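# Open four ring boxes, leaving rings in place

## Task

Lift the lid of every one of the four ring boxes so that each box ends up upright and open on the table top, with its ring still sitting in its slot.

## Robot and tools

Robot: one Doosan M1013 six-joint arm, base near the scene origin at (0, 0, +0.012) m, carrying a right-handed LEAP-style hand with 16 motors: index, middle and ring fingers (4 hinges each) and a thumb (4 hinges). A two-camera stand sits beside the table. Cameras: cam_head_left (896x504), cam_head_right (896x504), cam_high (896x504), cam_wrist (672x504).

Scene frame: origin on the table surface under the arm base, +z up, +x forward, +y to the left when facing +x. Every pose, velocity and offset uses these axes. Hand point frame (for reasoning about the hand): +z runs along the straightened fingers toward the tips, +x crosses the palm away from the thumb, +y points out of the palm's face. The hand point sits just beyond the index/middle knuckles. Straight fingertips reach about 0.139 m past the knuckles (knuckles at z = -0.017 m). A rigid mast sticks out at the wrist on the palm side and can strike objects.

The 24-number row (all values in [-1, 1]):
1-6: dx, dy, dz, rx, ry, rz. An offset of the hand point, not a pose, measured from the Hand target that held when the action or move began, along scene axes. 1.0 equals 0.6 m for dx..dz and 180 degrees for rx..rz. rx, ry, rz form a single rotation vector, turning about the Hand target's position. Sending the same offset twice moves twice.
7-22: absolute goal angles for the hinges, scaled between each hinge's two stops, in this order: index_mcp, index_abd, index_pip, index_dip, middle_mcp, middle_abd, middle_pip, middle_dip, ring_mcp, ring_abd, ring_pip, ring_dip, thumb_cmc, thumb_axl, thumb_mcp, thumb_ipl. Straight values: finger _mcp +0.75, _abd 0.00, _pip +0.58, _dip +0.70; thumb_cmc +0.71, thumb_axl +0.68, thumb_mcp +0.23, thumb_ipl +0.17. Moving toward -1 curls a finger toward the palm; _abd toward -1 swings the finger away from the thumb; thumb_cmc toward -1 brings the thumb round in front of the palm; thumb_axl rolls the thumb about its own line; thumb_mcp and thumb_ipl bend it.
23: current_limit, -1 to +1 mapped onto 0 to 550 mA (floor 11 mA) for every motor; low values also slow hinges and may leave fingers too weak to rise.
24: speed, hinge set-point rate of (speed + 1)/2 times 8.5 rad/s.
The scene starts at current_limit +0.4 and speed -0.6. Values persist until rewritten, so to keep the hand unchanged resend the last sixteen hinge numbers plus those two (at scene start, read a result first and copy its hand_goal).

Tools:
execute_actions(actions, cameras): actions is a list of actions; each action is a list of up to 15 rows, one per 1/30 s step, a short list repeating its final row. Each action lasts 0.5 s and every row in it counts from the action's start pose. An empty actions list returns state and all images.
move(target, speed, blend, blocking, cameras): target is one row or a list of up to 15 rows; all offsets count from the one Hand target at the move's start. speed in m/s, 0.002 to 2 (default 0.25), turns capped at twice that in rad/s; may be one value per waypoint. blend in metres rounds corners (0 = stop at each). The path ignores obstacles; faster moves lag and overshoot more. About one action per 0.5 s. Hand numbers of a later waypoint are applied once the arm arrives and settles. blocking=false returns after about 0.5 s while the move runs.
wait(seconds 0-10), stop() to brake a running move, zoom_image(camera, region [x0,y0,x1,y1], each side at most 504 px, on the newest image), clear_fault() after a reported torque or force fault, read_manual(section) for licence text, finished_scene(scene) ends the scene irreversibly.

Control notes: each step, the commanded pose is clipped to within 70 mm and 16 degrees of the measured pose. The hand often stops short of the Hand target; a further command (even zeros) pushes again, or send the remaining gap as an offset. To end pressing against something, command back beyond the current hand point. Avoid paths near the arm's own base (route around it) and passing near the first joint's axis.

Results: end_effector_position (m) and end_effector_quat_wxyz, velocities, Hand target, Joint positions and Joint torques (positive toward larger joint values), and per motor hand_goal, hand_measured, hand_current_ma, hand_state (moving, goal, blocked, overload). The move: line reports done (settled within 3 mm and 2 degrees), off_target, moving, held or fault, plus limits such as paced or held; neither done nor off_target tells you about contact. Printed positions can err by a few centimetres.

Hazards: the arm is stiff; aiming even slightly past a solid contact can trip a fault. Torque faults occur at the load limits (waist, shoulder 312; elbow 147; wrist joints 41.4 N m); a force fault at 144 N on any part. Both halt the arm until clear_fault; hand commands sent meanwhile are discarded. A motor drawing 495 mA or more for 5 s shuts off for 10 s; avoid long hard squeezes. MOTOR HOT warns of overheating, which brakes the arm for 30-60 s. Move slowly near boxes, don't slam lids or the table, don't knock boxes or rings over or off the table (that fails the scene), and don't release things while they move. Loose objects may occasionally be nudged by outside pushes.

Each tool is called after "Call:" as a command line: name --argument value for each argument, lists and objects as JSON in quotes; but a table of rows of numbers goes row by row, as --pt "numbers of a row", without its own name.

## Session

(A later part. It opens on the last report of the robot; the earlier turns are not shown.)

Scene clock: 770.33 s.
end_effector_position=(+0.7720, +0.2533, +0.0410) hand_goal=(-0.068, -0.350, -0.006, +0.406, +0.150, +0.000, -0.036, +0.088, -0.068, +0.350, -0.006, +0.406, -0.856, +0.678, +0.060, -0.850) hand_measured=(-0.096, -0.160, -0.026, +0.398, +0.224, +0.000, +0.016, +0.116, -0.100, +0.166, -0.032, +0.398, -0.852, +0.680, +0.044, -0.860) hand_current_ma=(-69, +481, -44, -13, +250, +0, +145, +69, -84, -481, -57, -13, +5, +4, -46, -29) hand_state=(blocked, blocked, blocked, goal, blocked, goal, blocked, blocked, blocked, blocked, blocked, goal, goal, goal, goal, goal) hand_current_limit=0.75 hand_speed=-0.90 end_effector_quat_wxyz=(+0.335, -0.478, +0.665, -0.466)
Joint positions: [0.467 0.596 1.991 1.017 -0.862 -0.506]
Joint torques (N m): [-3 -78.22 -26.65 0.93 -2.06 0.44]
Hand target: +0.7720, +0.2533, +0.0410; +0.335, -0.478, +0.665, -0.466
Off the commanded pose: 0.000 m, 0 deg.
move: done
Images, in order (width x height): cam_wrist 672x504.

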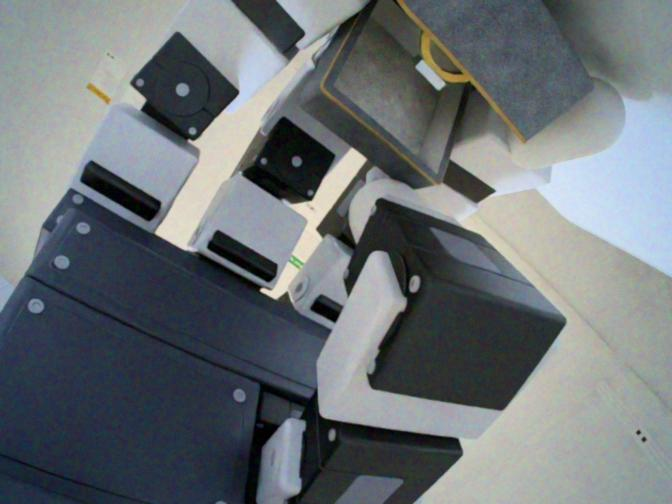

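Open. Follow through.

Call:
move --pt "0 0 0 0 0 0 -0.068 -0.3 -0.007 0.406 0.4 0 -0.036 0.087 -0.068 0.3 -0.007 0.406 -0.857 0.678 0.03 -0.79 0.7 -0.6" --pt "0 0 0 0 0 0 -0.068 -0.3 -0.007 0.406 0.6 0 -0.036 0.087 -0.068 0.3 -0.007 0.406 -0.857 0.678 -0.1 -0.73 0.7 -0.6" --pt "0 0 0 0 0 0 -0.068 -0.3 -0.007 0.406 0.98 0 0.3 0.4 -0.068 0.3 -0.007 0.406 -0.857 0.678 -0.2 -0.6 0.7 -0.6" --pt "0 0 0 0 0 0 -0.068 -0.3 -0.007 0.406 0.98 0 0.55 0.65 -0.068 0.3 -0.007 0.406 -0.857 0.678 -0.4 -0.4 0.7 -0.6" --pt "0 0 0 0 0 0 -0.068 -0.3 -0.007 0.406 0.98 0 0.576 0.696 -0.068 0.3 -0.007 0.406 -0.857 0.678 -0.6 -0.25 0.7 -0.6" --cameras '["cam_wrist"]'

Call:
move --pt "0 0 0 0 0 0 -0.068 -0.3 -0.007 0.406 0.98 0 0.576 0.696 -0.068 0.3 -0.007 0.406 -0.857 0.678 -0.3 -0.4 0.6 -0.6" --pt "0 0 0 0 0 0 -0.068 0 -0.007 0.406 0.98 0 0.576 0.696 -0.068 0 -0.007 0.406 -0.857 0.678 0.1 -0.4 0.6 -0.6" --pt "0 0 0 0 0 0 -0.068 0.2 -0.007 0.406 0.98 0 0.576 0.696 -0.068 -0.2 -0.007 0.406 -0.857 0.678 0.7 -0.5 0.6 -0.6" --pt "0 0 0.35 0 0 0 -0.068 0.2 -0.007 0.406 0.98 0 0.576 0.696 -0.068 -0.2 -0.007 0.406 -0.857 0.678 0.7 -0.5 0.6 -0.6" --speed 0.2 --cameras '["cam_head_left","cam_high"]'

Call:
zoom_image --camera "cam_high" --region '[420, 180, 560, 400]'

Call:
zoom_image --camera "cam_head_left" --region '[380, 170, 580, 300]'

Scene clock: 790.30 s.
end_effector_position=(+0.7720, +0.2533, +0.0410) hand_goal=(-0.068, -0.300, -0.006, +0.406, +0.980, +0.000, +0.576, +0.696, -0.068, +0.300, -0.006, +0.406, -0.856, +0.678, -0.600, -0.250) hand_measured=(-0.060, -0.160, -0.014, +0.400, +0.960, +0.000, +0.568, +0.692, -0.068, +0.166, -0.018, +0.398, -0.868, +0.650, -0.584, -0.242) hand_current_ma=(+15, +445, -15, -10, -47, +0, -12, -4, +0, -421, -21, -11, -21, -86, +47, +17) hand_state=(goal, blocked, goal, goal, blocked, goal, goal, goal, goal, blocked, goal, goal, goal, blocked, goal, goal) hand_current_limit=0.70 hand_speed=-0.60 end_effector_quat_wxyz=(+0.335, -0.478, +0.665, -0.466)
Joint positions: [0.467 0.596 1.991 1.017 -0.862 -0.506]
Joint torques (N m): [-2.96 -78.2 -26.63 0.91 -2.04 0.45]
Hand target: +0.7720, +0.2533, +0.0410; +0.335, -0.478, +0.665, -0.466
Off the commanded pose: 0.000 m, 0 deg.
move: done
Images, in order (width x height): cam_wrist 672x504.

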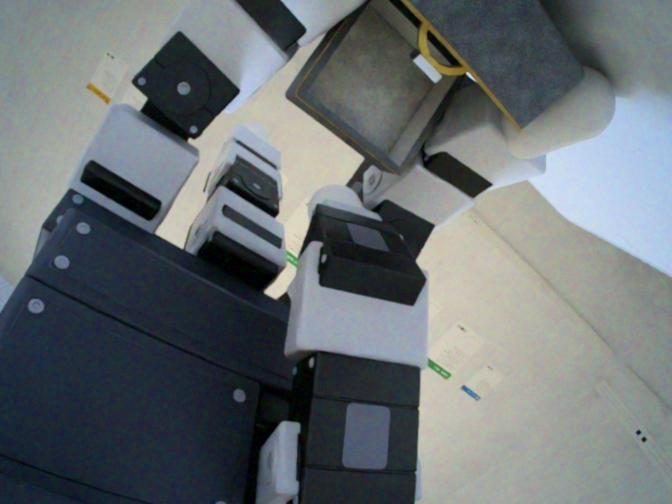

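Scene clock: 793.30 s.
end_effector_position=(+0.7720, +0.2533, +0.2510) hand_goal=(-0.068, +0.200, -0.006, +0.406, +0.980, +0.000, +0.576, +0.696, -0.068, -0.200, -0.006, +0.406, -0.856, +0.678, +0.700, -0.500) hand_measured=(-0.068, +0.196, -0.008, +0.404, +0.962, +0.000, +0.570, +0.694, -0.068, -0.196, -0.008, +0.404, -0.856, +0.676, +0.694, -0.502) hand_current_ma=(+1, -4, -1, -3, -42, +0, -10, -4, +0, +4, -1, -3, +0, -2, -13, -2) hand_state=(goal, goal, goal, goal, goal, goal, goal, goal, goal, goal, goal, goal, goal, goal, goal, goal) hand_current_limit=0.60 hand_speed=-0.60 end_effector_quat_wxyz=(+0.335, -0.478, +0.665, -0.466)
Joint positions: [0.468 0.327 1.895 1.357 -0.723 -0.983]
Joint torques (N m): [-3.32 -64 -36.35 0.22 -1.34 0.44]
Hand target: +0.7720, +0.2533, +0.2510; +0.335, -0.478, +0.665, -0.466
Off the commanded pose: 0.000 m, 0 deg.
move: done
Images, in order (width x height): cam_head_left 896x504, cam_high 896x504.

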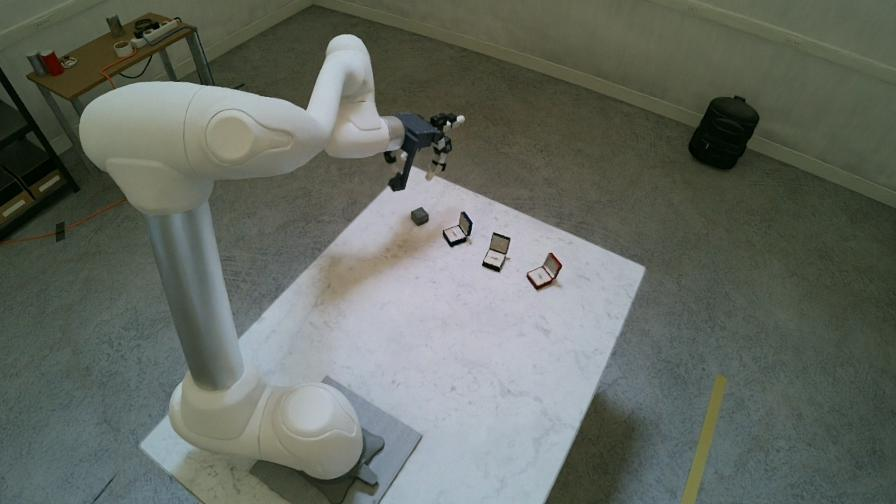

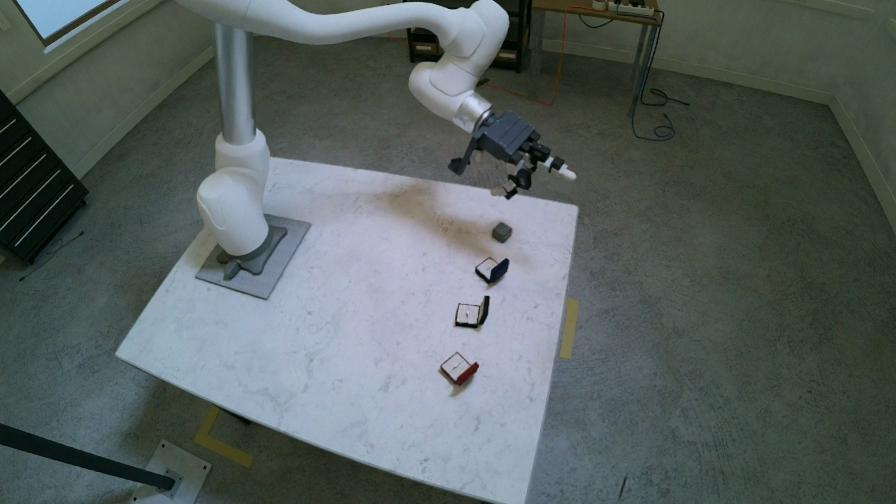

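Scaled by 2.291 from the camera's 896x504 image, which has a finer 1280x720 frame.

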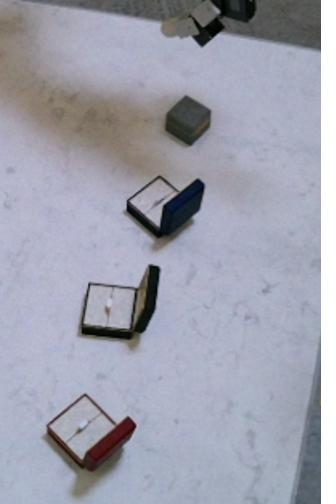

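Scaled by 2.520 from the camera's 896x504 image, which has a finer 1280x720 frame.

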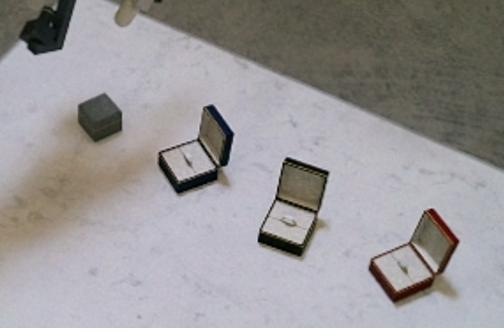

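Call:
move --pt "0 0 -0.2 0 0 0 -0.068 0.3 -0.007 0.406 0.98 0 0.576 0.696 -0.068 -0.3 -0.007 0.406 -0.857 0.678 0.7 -0.5 0.6 -0.6" --pt "0 0 -0.35 0 0 0 -0.068 0.3 -0.007 0.406 0.98 0 0.576 0.696 -0.068 -0.3 -0.007 0.406 -0.857 0.678 0.7 -0.5 0.6 -0.6" --pt "0 0 -0.35 0 0 0 -0.068 -0.35 -0.007 0.406 0.6 0 0.1 0.2 -0.068 0.35 -0.007 0.406 -0.857 0.678 0.6 -0.54 0.7 -0.75" --pt "0 0 -0.35 0 0 0 -0.068 -0.35 -0.007 0.406 0.4 0 -0.036 0.087 -0.068 0.35 -0.007 0.406 -0.857 0.678 0.5 -0.54 0.7 -0.75" --pt "0 0 -0.35 0 0 0 -0.068 -0.35 -0.007 0.406 0.2 0 -0.036 0.087 -0.068 0.35 -0.007 0.406 -0.857 0.678 0.38 -0.54 0.7 -0.85" --speed 0.2 --cameras '["cam_wrist"]'

Call:
zoom_image --camera "cam_wrist" --region '[340, 0, 672, 250]'

Scene clock: 816.37 s.
end_effector_position=(+0.7720, +0.2533, +0.0410) hand_goal=(-0.068, -0.350, -0.006, +0.406, +0.200, +0.000, -0.036, +0.088, -0.068, +0.350, -0.006, +0.406, -0.856, +0.678, +0.380, -0.540) hand_measured=(-0.078, -0.164, -0.014, +0.404, +0.238, +0.000, -0.030, +0.090, -0.074, +0.158, -0.010, +0.404, -0.856, +0.676, +0.380, -0.538) hand_current_ma=(-19, +468, -11, -3, +109, +0, +9, +3, -11, -467, -6, -2, +0, -2, +1, +4) hand_state=(goal, blocked, goal, goal, blocked, goal, goal, goal, goal, blocked, goal, goal, goal, goal, goal, goal) hand_current_limit=0.70 hand_speed=-0.85 end_effector_quat_wxyz=(+0.335, -0.478, +0.665, -0.466)
Joint positions: [0.467 0.596 1.991 1.017 -0.862 -0.506]
Joint torques (N m): [-3.12 -78.19 -26.6 0.95 -1.99 0.42]
Hand target: +0.7720, +0.2533, +0.0410; +0.335, -0.478, +0.665, -0.466
Off the commanded pose: 0.000 m, 0 deg.
move: done
Images, in order (width x height): cam_wrist 672x504.

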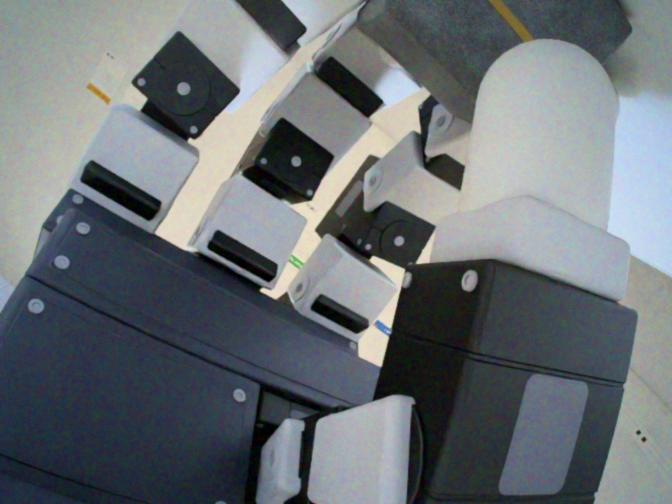

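Scaled by 1.518 from the camera's 672x504 image, which has a finer 960x720 frame.

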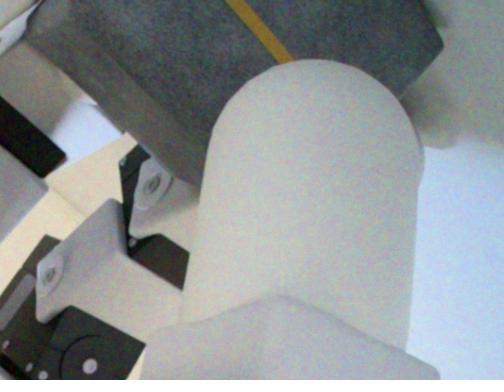

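Call:
move --pt "0 0 0 0 0 0 -0.068 0.05 -0.007 0.406 0.6 0 -0.036 0.087 -0.068 -0.05 -0.007 0.406 -0.857 0.678 0.6 -0.54 0.7 -0.7" --pt "-0.0127 0.0041 0 0 0 0 -0.068 0.05 -0.007 0.406 0.6 0 -0.036 0.087 -0.068 -0.05 -0.007 0.406 -0.857 0.678 0.6 -0.54 0.7 -0.7" --pt "-0.0127 0.0041 0 0 0 0 -0.068 -0.35 -0.007 0.406 0.4 0 -0.036 0.087 -0.068 0.35 -0.007 0.406 -0.857 0.678 0.5 -0.54 0.7 -0.8" --pt "-0.0127 0.0041 0 0 0 0 -0.068 -0.35 -0.007 0.406 0.25 0 -0.036 0.087 -0.068 0.35 -0.007 0.406 -0.857 0.678 0.38 -0.54 0.7 -0.8" --pt "-0.0127 0.0041 0 0 0 0 -0.068 -0.35 -0.007 0.406 0.2 0 -0.036 0.087 -0.068 0.35 -0.007 0.406 -0.857 0.678 0.13 -0.52 0.7 -0.85" --speed 0.1 --cameras '["cam_wrist"]'

Call:
zoom_image --camera "cam_wrist" --region '[340, 0, 672, 250]'

Scene clock: 832.03 s.
end_effector_position=(+0.7644, +0.2557, +0.0411) hand_goal=(-0.068, -0.350, -0.006, +0.406, +0.200, +0.000, -0.036, +0.088, -0.068, +0.350, -0.006, +0.406, -0.856, +0.678, +0.130, -0.520) hand_measured=(-0.066, -0.156, -0.012, +0.404, +0.268, -0.002, -0.012, +0.094, -0.092, +0.154, -0.020, +0.402, -0.856, +0.676, +0.228, -0.512) hand_current_ma=(+3, +467, -8, -3, +229, -2, +55, +8, -57, -467, -29, -6, +0, -2, +467, +19) hand_state=(goal, blocked, goal, goal, blocked, goal, blocked, goal, blocked, blocked, goal, goal, goal, goal, blocked, goal) hand_current_limit=0.70 hand_speed=-0.85 end_effector_quat_wxyz=(+0.335, -0.478, +0.665, -0.466)
Joint positions: [0.475 0.59 2.002 1.022 -0.869 -0.502]
Joint torques (N m): [-3.93 -72.81 -23.96 1.32 -1.03 0.39]
Hand target: +0.7644, +0.2557, +0.0410; +0.335, -0.478, +0.665, -0.466
Off the commanded pose: 0.000 m, 0 deg.
move: done
Images, in order (width x height): cam_wrist 672x504.

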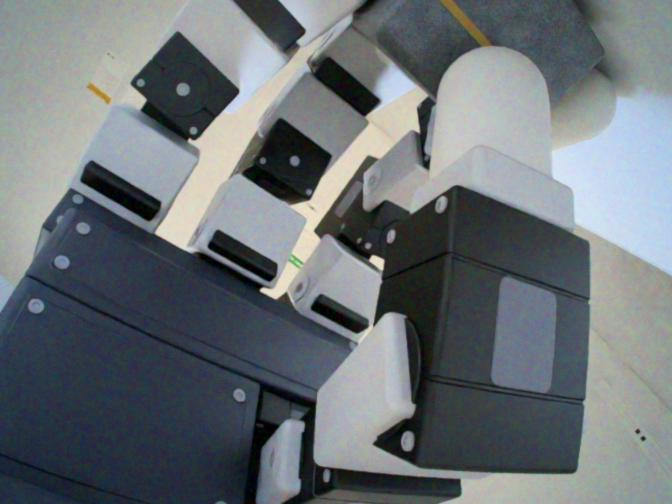

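Scaled by 1.518 from the camera's 672x504 image, which has a finer 960x720 frame.

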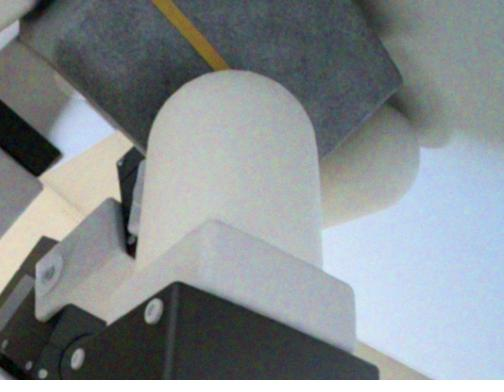

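Call:
move --target '[0,0,0,0,0,0,-0.068,-0.35,-0.007,0.406,0.1,0,-0.036,0.087,-0.068,0.35,-0.007,0.406,-0.857,0.678,0.0,-0.85,1.0,-0.8]'

Call:
move --pt "0 0 0 0 0 0 -0.068 -0.3 -0.007 0.406 0.4 0 -0.036 0.087 -0.068 0.3 -0.007 0.406 -0.857 0.678 0.03 -0.79 0.75 -0.6" --pt "0 0 0 0 0 0 -0.068 -0.3 -0.007 0.406 0.6 0 -0.036 0.087 -0.068 0.3 -0.007 0.406 -0.857 0.678 -0.1 -0.73 0.7 -0.6" --pt "0 0 0 0 0 0 -0.068 -0.3 -0.007 0.406 0.98 0 0.3 0.4 -0.068 0.3 -0.007 0.406 -0.857 0.678 -0.2 -0.6 0.7 -0.6" --pt "0 0 0 0 0 0 -0.068 -0.3 -0.007 0.406 0.98 0 0.55 0.65 -0.068 0.3 -0.007 0.406 -0.857 0.678 -0.4 -0.4 0.7 -0.6" --pt "0 0 0 0 0 0 -0.068 -0.3 -0.007 0.406 0.98 0 0.576 0.696 -0.068 0.3 -0.007 0.406 -0.857 0.678 -0.65 -0.22 0.7 -0.6" --cameras '["cam_wrist","cam_head_left"]'

Call:
zoom_image --camera "cam_head_left" --region '[370, 140, 480, 240]'

Scene clock: 845.37 s.
end_effector_position=(+0.7644, +0.2557, +0.0411) hand_goal=(-0.068, -0.350, -0.006, +0.406, +0.100, +0.000, -0.036, +0.088, -0.068, +0.350, -0.006, +0.406, -0.856, +0.678, +0.000, -0.850) hand_measured=(-0.078, -0.160, -0.016, +0.400, +0.206, -0.004, +0.024, +0.120, -0.108, +0.174, -0.034, +0.398, -0.856, +0.676, +0.004, -0.846) hand_current_ma=(-21, +550, -19, -10, +400, -4, +178, +79, -111, -550, -64, -14, -1, -2, +7, +9) hand_state=(goal, blocked, goal, goal, blocked, goal, blocked, blocked, blocked, blocked, blocked, goal, goal, goal, goal, goal) hand_current_limit=1.00 hand_speed=-0.80 end_effector_quat_wxyz=(+0.335, -0.478, +0.665, -0.466)
Joint positions: [0.475 0.59 2.002 1.022 -0.869 -0.502]
Joint torques (N m): [-3.24 -77.53 -26.29 0.91 -2.02 0.42]
Hand target: +0.7644, +0.2557, +0.0410; +0.335, -0.478, +0.665, -0.466
Off the commanded pose: 0.000 m, 0 deg.
move: done

Scene clock: 847.93 s.
end_effector_position=(+0.7644, +0.2557, +0.0410) hand_goal=(-0.068, -0.300, -0.006, +0.406, +0.980, +0.000, +0.576, +0.696, -0.068, +0.300, -0.006, +0.406, -0.856, +0.678, -0.650, -0.220) hand_measured=(-0.052, -0.160, -0.010, +0.404, +0.960, -0.004, +0.568, +0.692, -0.088, +0.174, -0.034, +0.398, -0.868, +0.650, -0.608, -0.210) hand_current_ma=(+36, +451, -4, -3, -47, -4, -12, -4, -48, -393, -63, -14, -22, -88, +153, +28) hand_state=(goal, blocked, goal, goal, blocked, goal, goal, goal, blocked, blocked, blocked, goal, goal, blocked, blocked, goal) hand_current_limit=0.70 hand_speed=-0.60 end_effector_quat_wxyz=(+0.335, -0.478, +0.665, -0.466)
Joint positions: [0.475 0.59 2.002 1.022 -0.869 -0.502]
Joint torques (N m): [-3.02 -77.32 -26.01 0.91 -2.05 0.44]
Hand target: +0.7644, +0.2557, +0.0410; +0.335, -0.478, +0.665, -0.466
Off the commanded pose: 0.000 m, 0 deg.
move: done
Images, in order (width x height): cam_head_left 896x504, cam_wrist 672x504.

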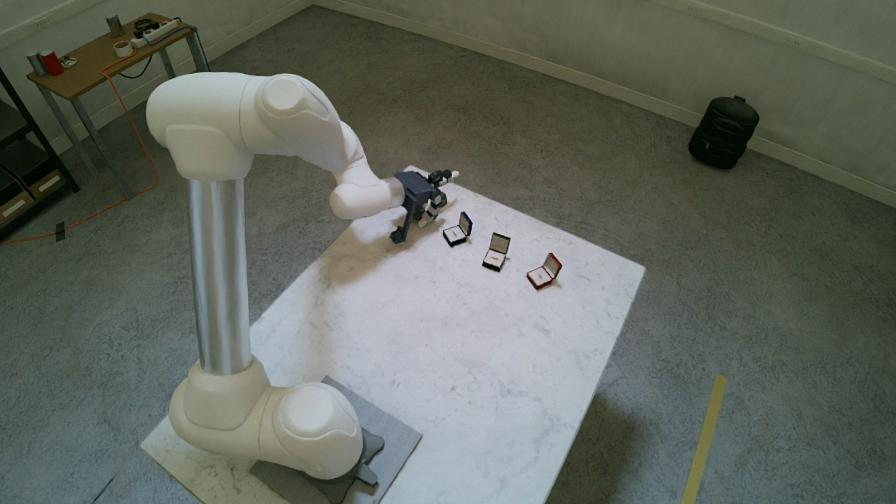

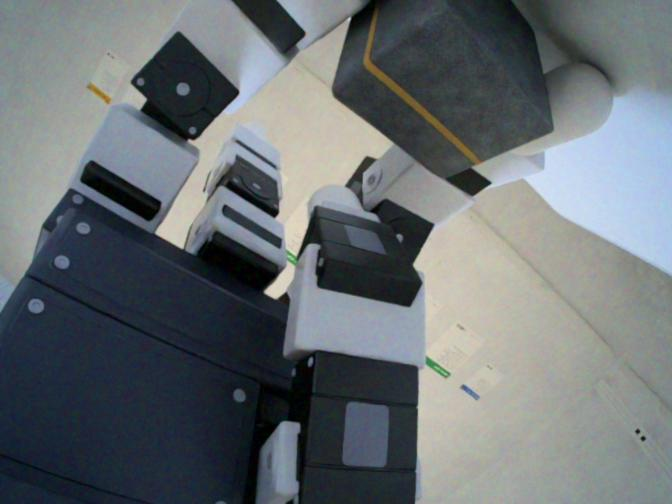

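Scaled by 4.582 from the camera's 896x504 image, which has a finer 1280x720 frame.

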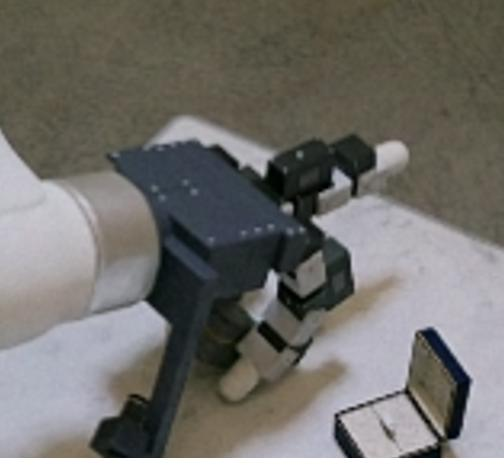

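Call:
move --pt "0 0 0 0 0 0 -0.068 -0.3 -0.007 0.406 0.98 0 0.576 0.696 -0.068 0.3 -0.007 0.406 -0.857 0.678 -0.3 -0.4 0.6 -0.6" --pt "0 0 0 0 0 0 -0.068 -0.3 -0.007 0.406 0.98 0 0.576 0.696 -0.068 0.3 -0.007 0.406 -0.857 0.678 0.1 -0.4 0.6 -0.6" --pt "0 0 0 0 0 0 -0.068 -0.3 -0.007 0.406 0.98 0 0.576 0.696 -0.068 0.3 -0.007 0.406 -0.857 0.678 0.6 -0.5 0.6 -0.6" --cameras '["cam_wrist","cam_head_right"]'

Call:
zoom_image --camera "cam_head_right" --region '[370, 140, 480, 240]'

Scene clock: 858.47 s.
end_effector_position=(+0.7644, +0.2557, +0.0410) hand_goal=(-0.068, -0.300, -0.006, +0.406, +0.980, +0.000, +0.576, +0.696, -0.068, +0.300, -0.006, +0.406, -0.856, +0.678, +0.600, -0.500) hand_measured=(-0.070, -0.160, -0.014, +0.404, +0.960, -0.004, +0.568, +0.692, -0.080, +0.174, -0.022, +0.400, -0.856, +0.676, +0.036, -0.534) hand_current_ma=(-4, +440, -13, -3, -47, -4, -12, -4, -26, -393, -34, -8, -1, -4, -440, -127) hand_state=(goal, blocked, goal, goal, blocked, goal, goal, goal, goal, blocked, goal, goal, goal, goal, blocked, blocked) hand_current_limit=0.60 hand_speed=-0.60 end_effector_quat_wxyz=(+0.335, -0.478, +0.665, -0.466)
Joint positions: [0.475 0.59 2.002 1.022 -0.869 -0.502]
Joint torques (N m): [-3.08 -75.53 -24.68 1.1 -1.6 0.33]
Hand target: +0.7644, +0.2557, +0.0410; +0.335, -0.478, +0.665, -0.466
Off the commanded pose: 0.000 m, 0 deg.
move: done
Images, in order (width x height): cam_head_right 896x504, cam_wrist 672x504.

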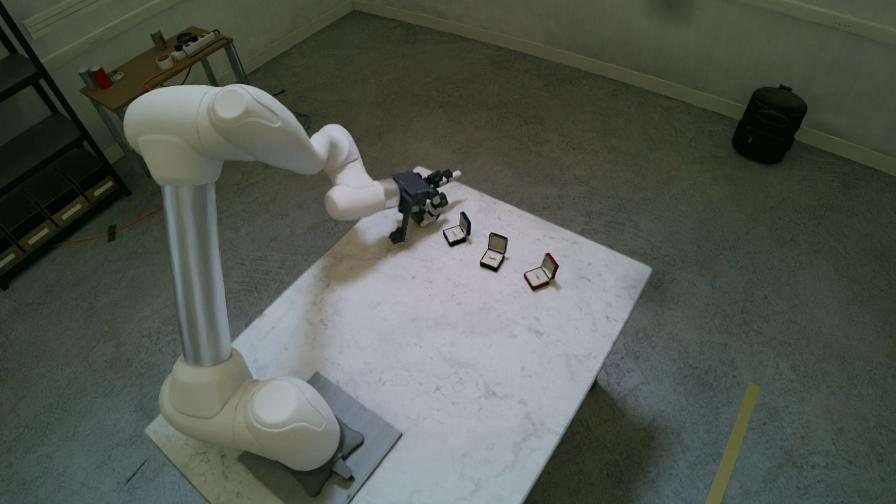

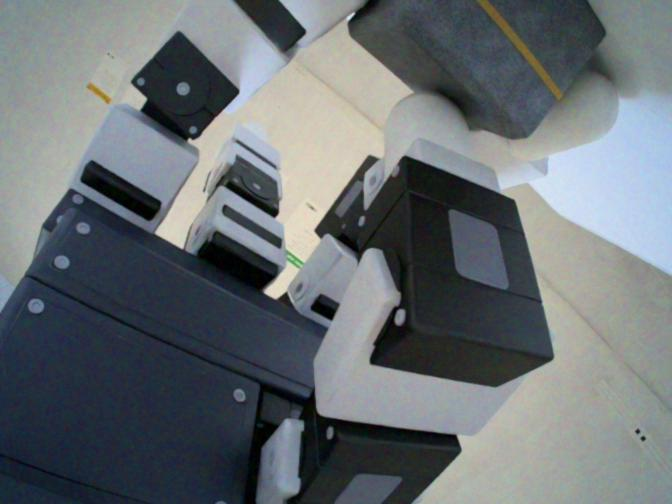

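Scaled by 4.582 from the camera's 896x504 image, which has a finer 1280x720 frame.

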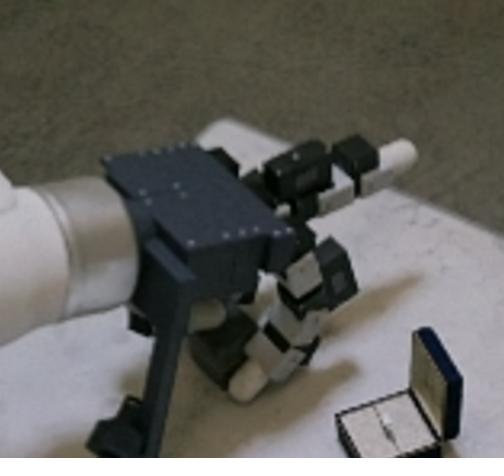

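Call:
move --pt "0 0 0 0 0 0 -0.068 -0.3 -0.007 0.406 0.98 0 0.576 0.696 -0.068 0.3 -0.007 0.406 -0.857 0.678 -0.05 -0.85 0.6 -0.7" --pt "0 0 0 0 0 0 -0.068 -0.3 -0.007 0.406 0.98 0 0.576 0.696 -0.068 0.3 -0.007 0.406 -0.857 0.678 0.2 -0.85 0.6 -0.7" --pt "0 0 0 0 0 0 -0.068 -0.3 -0.007 0.406 0.98 0 0.576 0.696 -0.068 0.3 -0.007 0.406 -0.857 0.678 0.6 -0.65 0.6 -0.7" --cameras '["cam_wrist","cam_head_right"]'

Call:
zoom_image --camera "cam_head_right" --region '[370, 140, 480, 240]'

Scene clock: 871.87 s.
end_effector_position=(+0.7644, +0.2557, +0.0410) hand_goal=(-0.068, -0.300, -0.006, +0.406, +0.980, +0.000, +0.576, +0.696, -0.068, +0.300, -0.006, +0.406, -0.856, +0.678, +0.600, -0.650) hand_measured=(-0.060, -0.160, -0.012, +0.404, +0.960, -0.004, +0.568, +0.692, -0.080, +0.174, -0.022, +0.400, -0.856, +0.676, +0.594, -0.652) hand_current_ma=(+15, +440, -8, -3, -47, -4, -12, -4, -26, -393, -34, -8, +0, -2, -12, -2) hand_state=(goal, blocked, goal, goal, blocked, goal, goal, goal, goal, blocked, goal, goal, goal, goal, goal, goal) hand_current_limit=0.60 hand_speed=-0.70 end_effector_quat_wxyz=(+0.335, -0.478, +0.665, -0.466)
Joint positions: [0.475 0.59 2.002 1.022 -0.869 -0.502]
Joint torques (N m): [-2.71 -77.59 -26.35 0.87 -2.07 0.42]
Hand target: +0.7644, +0.2557, +0.0410; +0.335, -0.478, +0.665, -0.466
Off the commanded pose: 0.000 m, 0 deg.
move: done
Images, in order (width x height): cam_head_right 896x504, cam_wrist 672x504.

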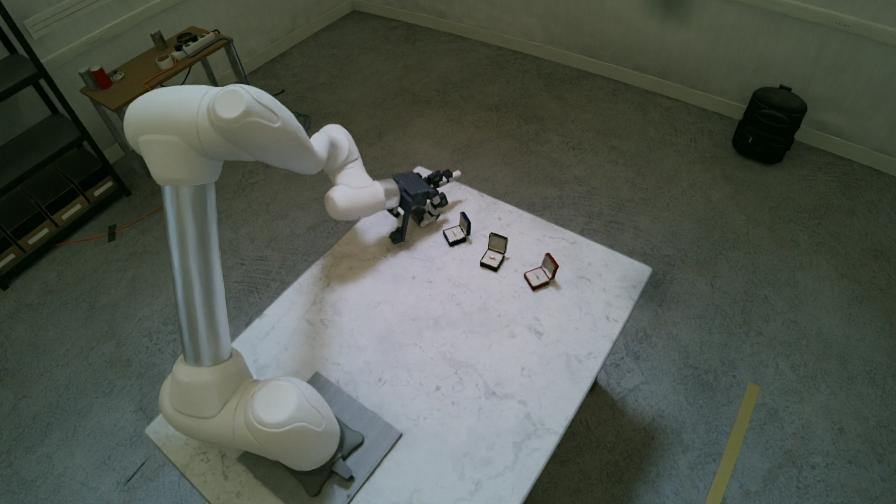

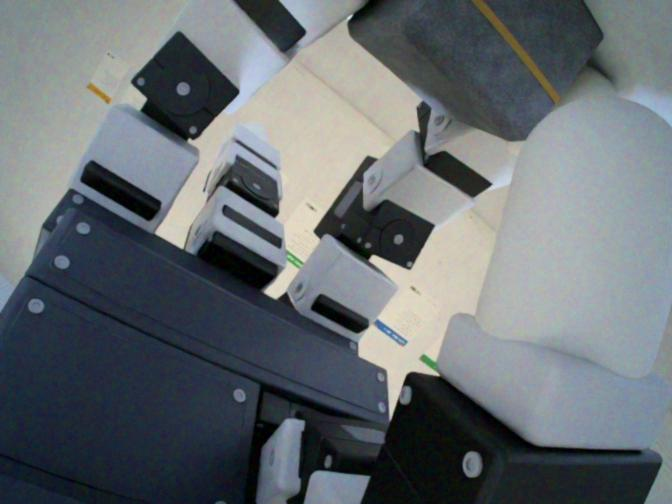

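Scaled by 4.582 from the camera's 896x504 image, which has a finer 1280x720 frame.

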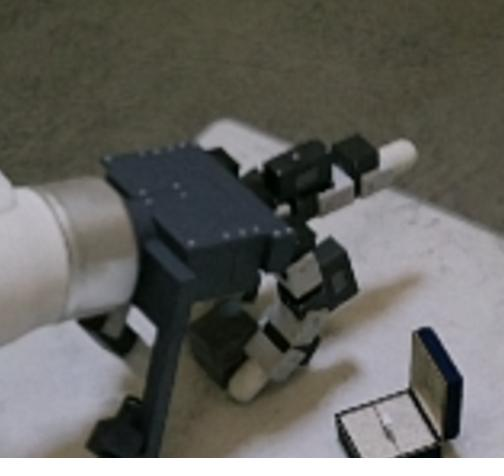

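Call:
move --target '[0,0,0,0,0,0,-0.068,0.1,-0.007,0.406,0.98,0,0.576,0.696,-0.068,-0.1,-0.007,0.406,-0.857,0.678,0.7,-0.55,0.6,-0.85]' --cameras '["cam_wrist","cam_head_right"]'

Call:
zoom_image --camera "cam_head_right" --region '[370, 140, 480, 240]'

Call:
zoom_image --camera "cam_wrist" --region '[340, 0, 672, 250]'

Scene clock: 883.50 s.
end_effector_position=(+0.7644, +0.2557, +0.0410) hand_goal=(-0.068, +0.100, -0.006, +0.406, +0.980, +0.000, +0.576, +0.696, -0.068, -0.100, -0.006, +0.406, -0.856, +0.678, +0.700, -0.550) hand_measured=(-0.068, +0.096, -0.008, +0.404, +0.960, -0.004, +0.568, +0.692, -0.072, -0.096, -0.008, +0.404, -0.856, +0.676, +0.694, -0.552) hand_current_ma=(+0, -4, -1, -3, -47, -4, -12, -4, -7, +4, -1, -3, +0, -2, -15, -3) hand_state=(goal, goal, goal, goal, blocked, goal, goal, goal, goal, goal, goal, goal, goal, goal, goal, goal) hand_current_limit=0.60 hand_speed=-0.85 end_effector_quat_wxyz=(+0.335, -0.478, +0.665, -0.466)
Joint positions: [0.475 0.59 2.002 1.022 -0.869 -0.502]
Joint torques (N m): [-3.25 -77.25 -26.18 1.03 -1.97 0.46]
Hand target: +0.7644, +0.2557, +0.0410; +0.335, -0.478, +0.665, -0.466
Off the commanded pose: 0.000 m, 0 deg.
move: done
Images, in order (width x height): cam_head_right 896x504, cam_wrist 672x504.

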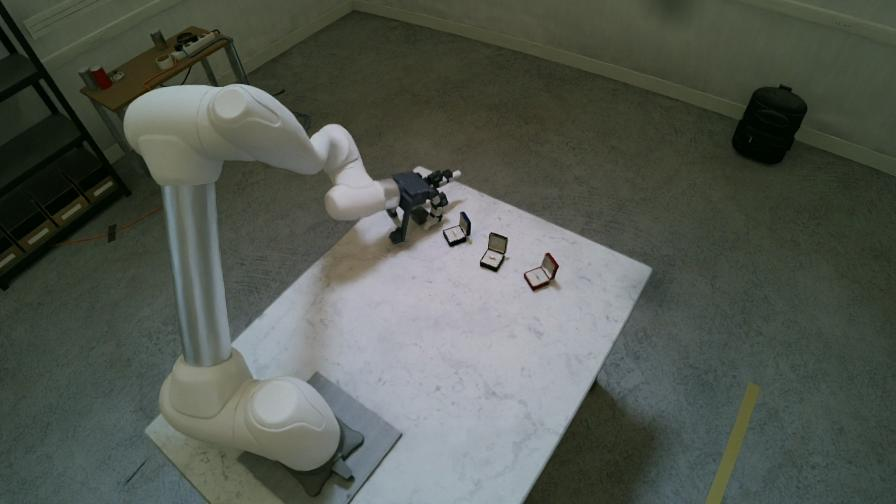

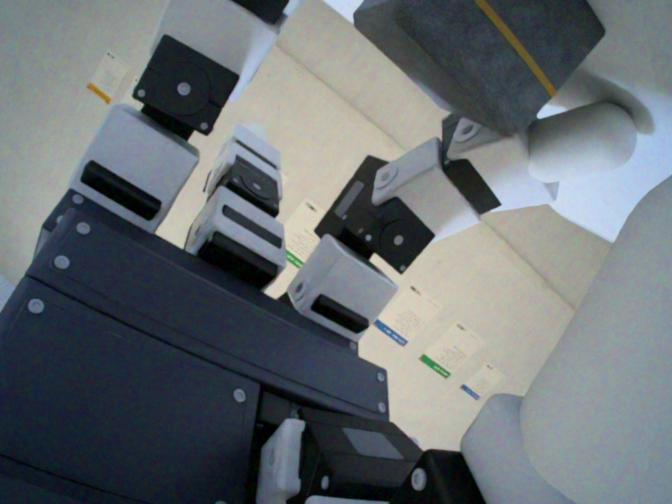

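Scaled by 4.582 from the camera's 896x504 image, which has a finer 1280x720 frame.

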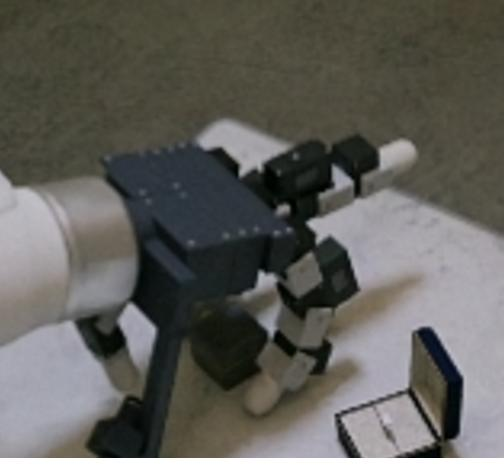

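Scaled by 1.518 from the camera's 672x504 image, which has a finer 960x720 frame.

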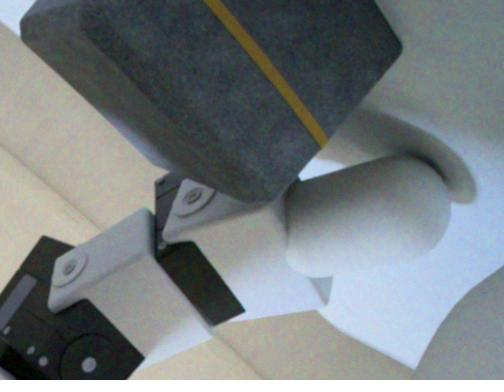

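Call:
move --pt "0 0 0 0 0 0 -0.068 -0.35 -0.007 0.406 0.6 0 0.1 0.2 -0.068 0.35 -0.007 0.406 -0.857 0.678 0.6 -0.54 0.7 -0.8" --pt "0 0 0 0 0 0 -0.068 -0.35 -0.007 0.406 0.4 0 -0.036 0.087 -0.068 0.35 -0.007 0.406 -0.857 0.678 0.5 -0.54 0.7 -0.8" --pt "0 0 0 0 0 0 -0.068 -0.35 -0.007 0.406 0.2 0 -0.036 0.087 -0.068 0.35 -0.007 0.406 -0.857 0.678 0.38 -0.54 0.7 -0.85" --pt "0 0 0 0 0 0 -0.068 -0.35 -0.007 0.406 0.2 0 -0.036 0.087 -0.068 0.35 -0.007 0.406 -0.857 0.678 0.13 -0.52 0.7 -0.85" --cameras '["cam_wrist"]'

Call:
zoom_image --camera "cam_wrist" --region '[340, 0, 672, 250]'

Call:
move --target '[0,0,0,0,0,0,-0.068,-0.35,-0.007,0.406,0.1,0,-0.036,0.087,-0.068,0.35,-0.007,0.406,-0.857,0.678,0.0,-0.85,1.0,-0.8]'

Call:
move --target '[0,0,0,0,0,0,-0.068,-0.35,-0.007,0.406,0.15,0,-0.036,0.087,-0.068,0.35,-0.007,0.406,-0.857,0.678,0.06,-0.85,0.75,-0.9]' --cameras '["cam_wrist"]'

Scene clock: 906.77 s.
end_effector_position=(+0.7644, +0.2557, +0.0410) hand_goal=(-0.068, -0.350, -0.006, +0.406, +0.200, +0.000, -0.036, +0.088, -0.068, +0.350, -0.006, +0.406, -0.856, +0.678, +0.130, -0.520) hand_measured=(-0.078, -0.156, -0.014, +0.404, +0.276, -0.004, -0.014, +0.092, -0.086, +0.156, -0.018, +0.402, -0.856, +0.676, +0.226, -0.512) hand_current_ma=(-17, +468, -15, -3, +257, -4, +50, +6, -43, -467, -23, -5, +0, -2, +452, +22) hand_state=(goal, blocked, goal, goal, blocked, goal, blocked, goal, goal, blocked, goal, goal, goal, goal, blocked, goal) hand_current_limit=0.70 hand_speed=-0.85 end_effector_quat_wxyz=(+0.335, -0.478, +0.665, -0.466)
Joint positions: [0.475 0.59 2.002 1.022 -0.869 -0.502]
Joint torques (N m): [-3.92 -71.98 -23.75 1.39 -0.92 0.42]
Hand target: +0.7644, +0.2557, +0.0410; +0.335, -0.478, +0.665, -0.466
Off the commanded pose: 0.000 m, 0 deg.
move: done
Images, in order (width x height): cam_wrist 672x504.

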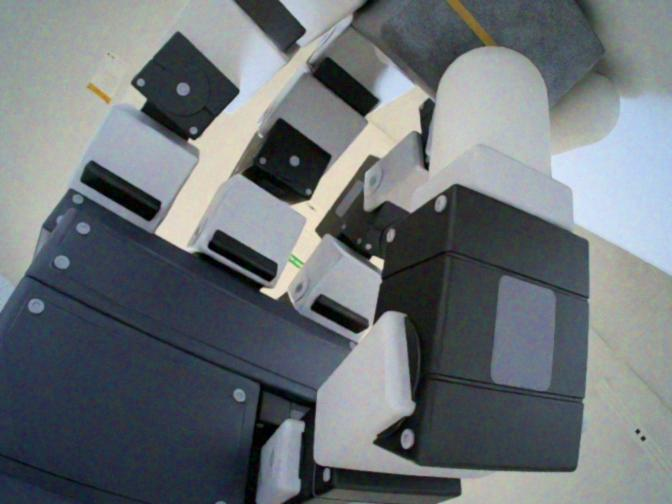

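Scaled by 1.518 from the camera's 672x504 image, which has a finer 960x720 frame.

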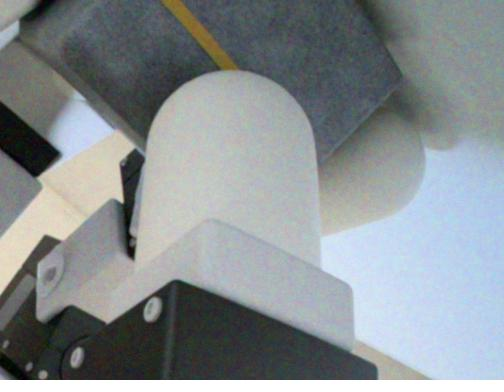

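Scene clock: 907.70 s.
end_effector_position=(+0.7644, +0.2557, +0.0410) hand_goal=(-0.068, -0.350, -0.006, +0.406, +0.100, +0.000, -0.036, +0.088, -0.068, +0.350, -0.006, +0.406, -0.856, +0.678, +0.000, -0.850) hand_measured=(-0.088, -0.158, -0.022, +0.400, +0.210, -0.004, +0.020, +0.112, -0.102, +0.174, -0.032, +0.398, -0.856, +0.676, +0.004, -0.846) hand_current_ma=(-44, +550, -33, -8, +427, -3, +160, +54, -91, -550, -62, -13, -1, -2, +7, +9) hand_state=(goal, blocked, goal, goal, blocked, goal, blocked, blocked, blocked, blocked, blocked, goal, goal, goal, goal, goal) hand_current_limit=1.00 hand_speed=-0.80 end_effector_quat_wxyz=(+0.335, -0.478, +0.665, -0.466)
Joint positions: [0.475 0.59 2.002 1.022 -0.869 -0.502]
Joint torques (N m): [-3.19 -77.64 -26.4 0.91 -2.08 0.45]
Hand target: +0.7644, +0.2557, +0.0410; +0.335, -0.478, +0.665, -0.466
Off the commanded pose: 0.000 m, 0 deg.
move: done

Scene clock: 908.20 s.
end_effector_position=(+0.7644, +0.2557, +0.0410) hand_goal=(-0.068, -0.350, -0.006, +0.406, +0.150, +0.000, -0.036, +0.088, -0.068, +0.350, -0.006, +0.406, -0.856, +0.678, +0.060, -0.850) hand_measured=(-0.088, -0.158, -0.022, +0.400, +0.210, -0.004, +0.020, +0.112, -0.102, +0.174, -0.032, +0.398, -0.856, +0.676, +0.058, -0.846) hand_current_ma=(-44, +481, -33, -8, +195, -3, +160, +54, -91, -481, -62, -13, +0, -2, -2, +9) hand_state=(goal, blocked, goal, goal, blocked, goal, blocked, blocked, blocked, blocked, blocked, goal, goal, goal, goal, goal) hand_current_limit=0.75 hand_speed=-0.90 end_effector_quat_wxyz=(+0.335, -0.478, +0.665, -0.466)
Joint positions: [0.475 0.59 2.002 1.022 -0.869 -0.502]
Joint torques (N m): [-3.22 -77.76 -26.48 0.9 -2.05 0.41]
Hand target: +0.7644, +0.2557, +0.0410; +0.335, -0.478, +0.665, -0.466
Off the commanded pose: 0.000 m, 0 deg.
move: done
Images, in order (width x height): cam_wrist 672x504.

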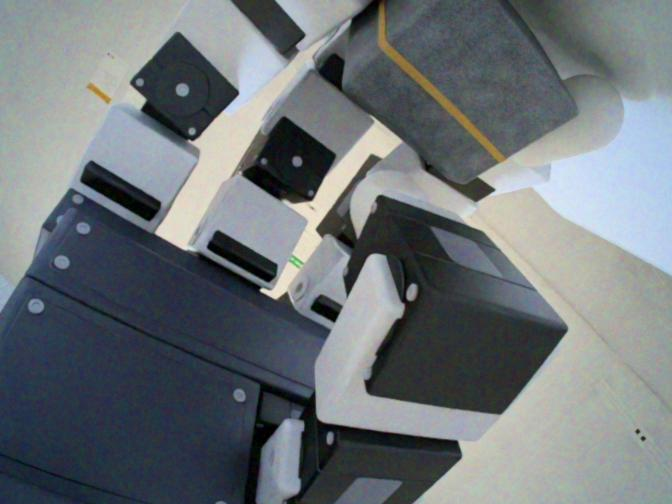

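Call:
move --pt "0 0 0 0 0 0 -0.068 -0.3 -0.007 0.406 0.6 0 0.1 0.2 -0.068 0.3 -0.007 0.406 -0.857 0.678 0.3 -0.85 0.6 -0.7" --pt "0 0 0 0 0 0 -0.068 -0.3 -0.007 0.406 0.6 0 0.1 0.2 -0.068 0.3 -0.007 0.406 -0.857 0.678 0.6 -0.65 0.6 -0.7" --pt "0 0 0 0 0 0 -0.068 0.1 -0.007 0.406 0.6 0 0.1 0.2 -0.068 -0.1 -0.007 0.406 -0.857 0.678 0.6 -0.6 0.6 -0.8" --pt "0.0111 -0.0036 -0.002 0 0 0 -0.068 0.1 -0.007 0.406 0.6 0 0.1 0.2 -0.068 -0.1 -0.007 0.406 -0.857 0.678 0.6 -0.6 0.6 -0.8" --pt "0.0111 -0.0036 -0.002 0 0 0 -0.068 -0.38 -0.007 0.406 0.6 0 0.1 0.2 -0.068 0.38 -0.007 0.406 -0.857 0.678 0.6 -0.6 0.75 -0.8" --speed 0.1 --cameras '["cam_wrist"]'

Call:
zoom_image --camera "cam_wrist" --region '[340, 0, 672, 250]'

Call:
move --pt "0 0 0 0 0 0 -0.068 -0.38 -0.007 0.406 0.35 0 -0.036 0.087 -0.068 0.38 -0.007 0.406 -0.857 0.678 0.5 -0.54 0.75 -0.8" --pt "0 0 0 0 0 0 -0.068 -0.38 -0.007 0.406 0.2 0 -0.036 0.087 -0.068 0.38 -0.007 0.406 -0.857 0.678 0.38 -0.54 0.75 -0.85" --pt "0 0 0 0 0 0 -0.068 -0.38 -0.007 0.406 0.2 0 -0.036 0.087 -0.068 0.38 -0.007 0.406 -0.857 0.678 0.13 -0.52 0.75 -0.85" --cameras '["cam_wrist"]'

Call:
zoom_image --camera "cam_wrist" --region '[340, 0, 672, 250]'

Scene clock: 943.20 s.
end_effector_position=(+0.7710, +0.2536, +0.0398) hand_goal=(-0.068, -0.380, -0.006, +0.406, +0.600, +0.000, +0.100, +0.200, -0.068, +0.380, -0.006, +0.406, -0.856, +0.678, +0.600, -0.600) hand_measured=(-0.076, -0.226, -0.020, +0.400, +0.238, -0.002, +0.006, +0.142, -0.060, +0.222, -0.008, +0.404, -0.856, +0.676, +0.594, -0.602) hand_current_ma=(-14, +481, -25, -9, -481, -2, -314, -168, +16, -481, -2, -3, +0, -2, -12, -3) hand_state=(goal, blocked, goal, goal, blocked, goal, blocked, blocked, goal, blocked, goal, goal, goal, goal, goal, goal) hand_current_limit=0.75 hand_speed=-0.80 end_effector_quat_wxyz=(+0.335, -0.478, +0.665, -0.466)
Joint positions: [0.468 0.597 1.993 1.016 -0.864 -0.503]
Joint torques (N m): [-4.4 -72.07 -24.47 1.29 -0.98 0.46]
Hand target: +0.7710, +0.2536, +0.0398; +0.335, -0.478, +0.665, -0.466
Off the commanded pose: 0.000 m, 0 deg.
move: done
Images, in order (width x height): cam_wrist 672x504.

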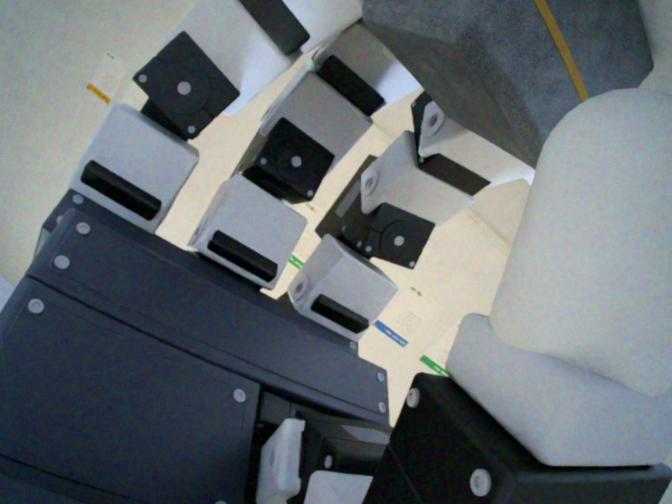

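Scaled by 1.518 from the camera's 672x504 image, which has a finer 960x720 frame.

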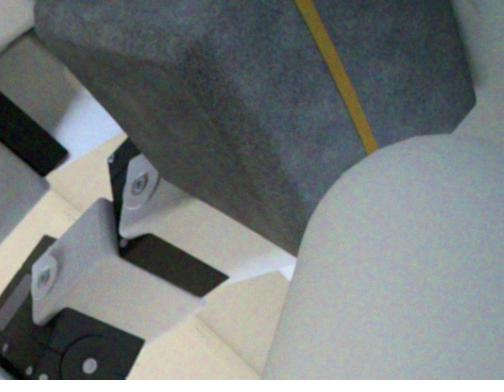

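Scene clock: 944.73 s.
end_effector_position=(+0.7710, +0.2536, +0.0398) hand_goal=(-0.068, -0.380, -0.006, +0.406, +0.200, +0.000, -0.036, +0.088, -0.068, +0.380, -0.006, +0.406, -0.856, +0.678, +0.130, -0.520) hand_measured=(-0.062, -0.228, -0.016, +0.400, +0.198, -0.002, -0.034, +0.090, -0.046, +0.222, -0.012, +0.396, -0.850, +0.676, +0.356, -0.512) hand_current_ma=(+11, +481, -19, -10, -2, -2, +3, +3, +54, -481, -10, -16, +10, -2, +478, +18) hand_state=(goal, blocked, goal, goal, goal, goal, goal, goal, blocked, blocked, goal, goal, goal, goal, blocked, goal) hand_current_limit=0.75 hand_speed=-0.85 end_effector_quat_wxyz=(+0.335, -0.478, +0.665, -0.466)
Joint positions: [0.468 0.597 1.993 1.016 -0.864 -0.503]
Joint torques (N m): [-3.71 -74.7 -25.3 1.12 -1.56 0.5]
Hand target: +0.7710, +0.2536, +0.0398; +0.335, -0.478, +0.665, -0.466
Off the commanded pose: 0.000 m, 0 deg.
move: done
Images, in order (width x height): cam_wrist 672x504.

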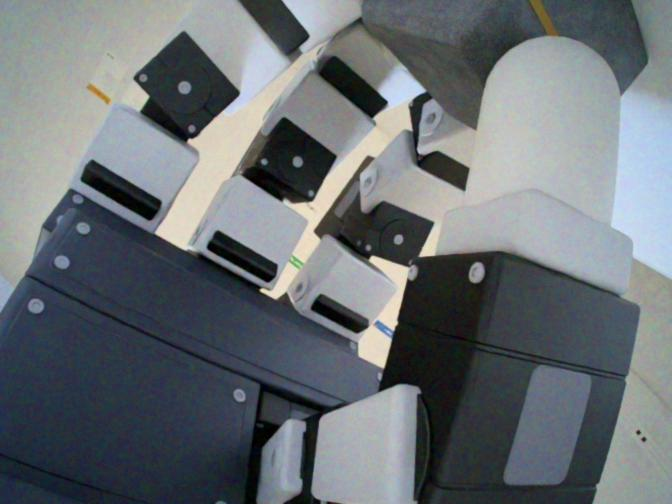

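Scaled by 1.518 from the camera's 672x504 image, which has a finer 960x720 frame.

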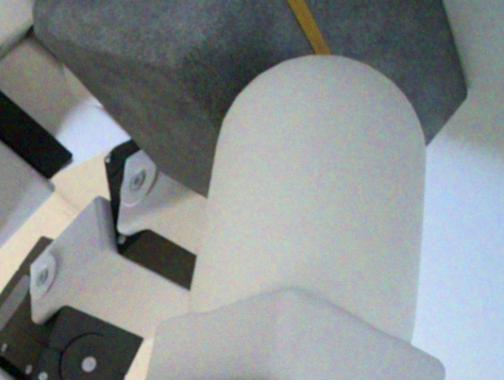

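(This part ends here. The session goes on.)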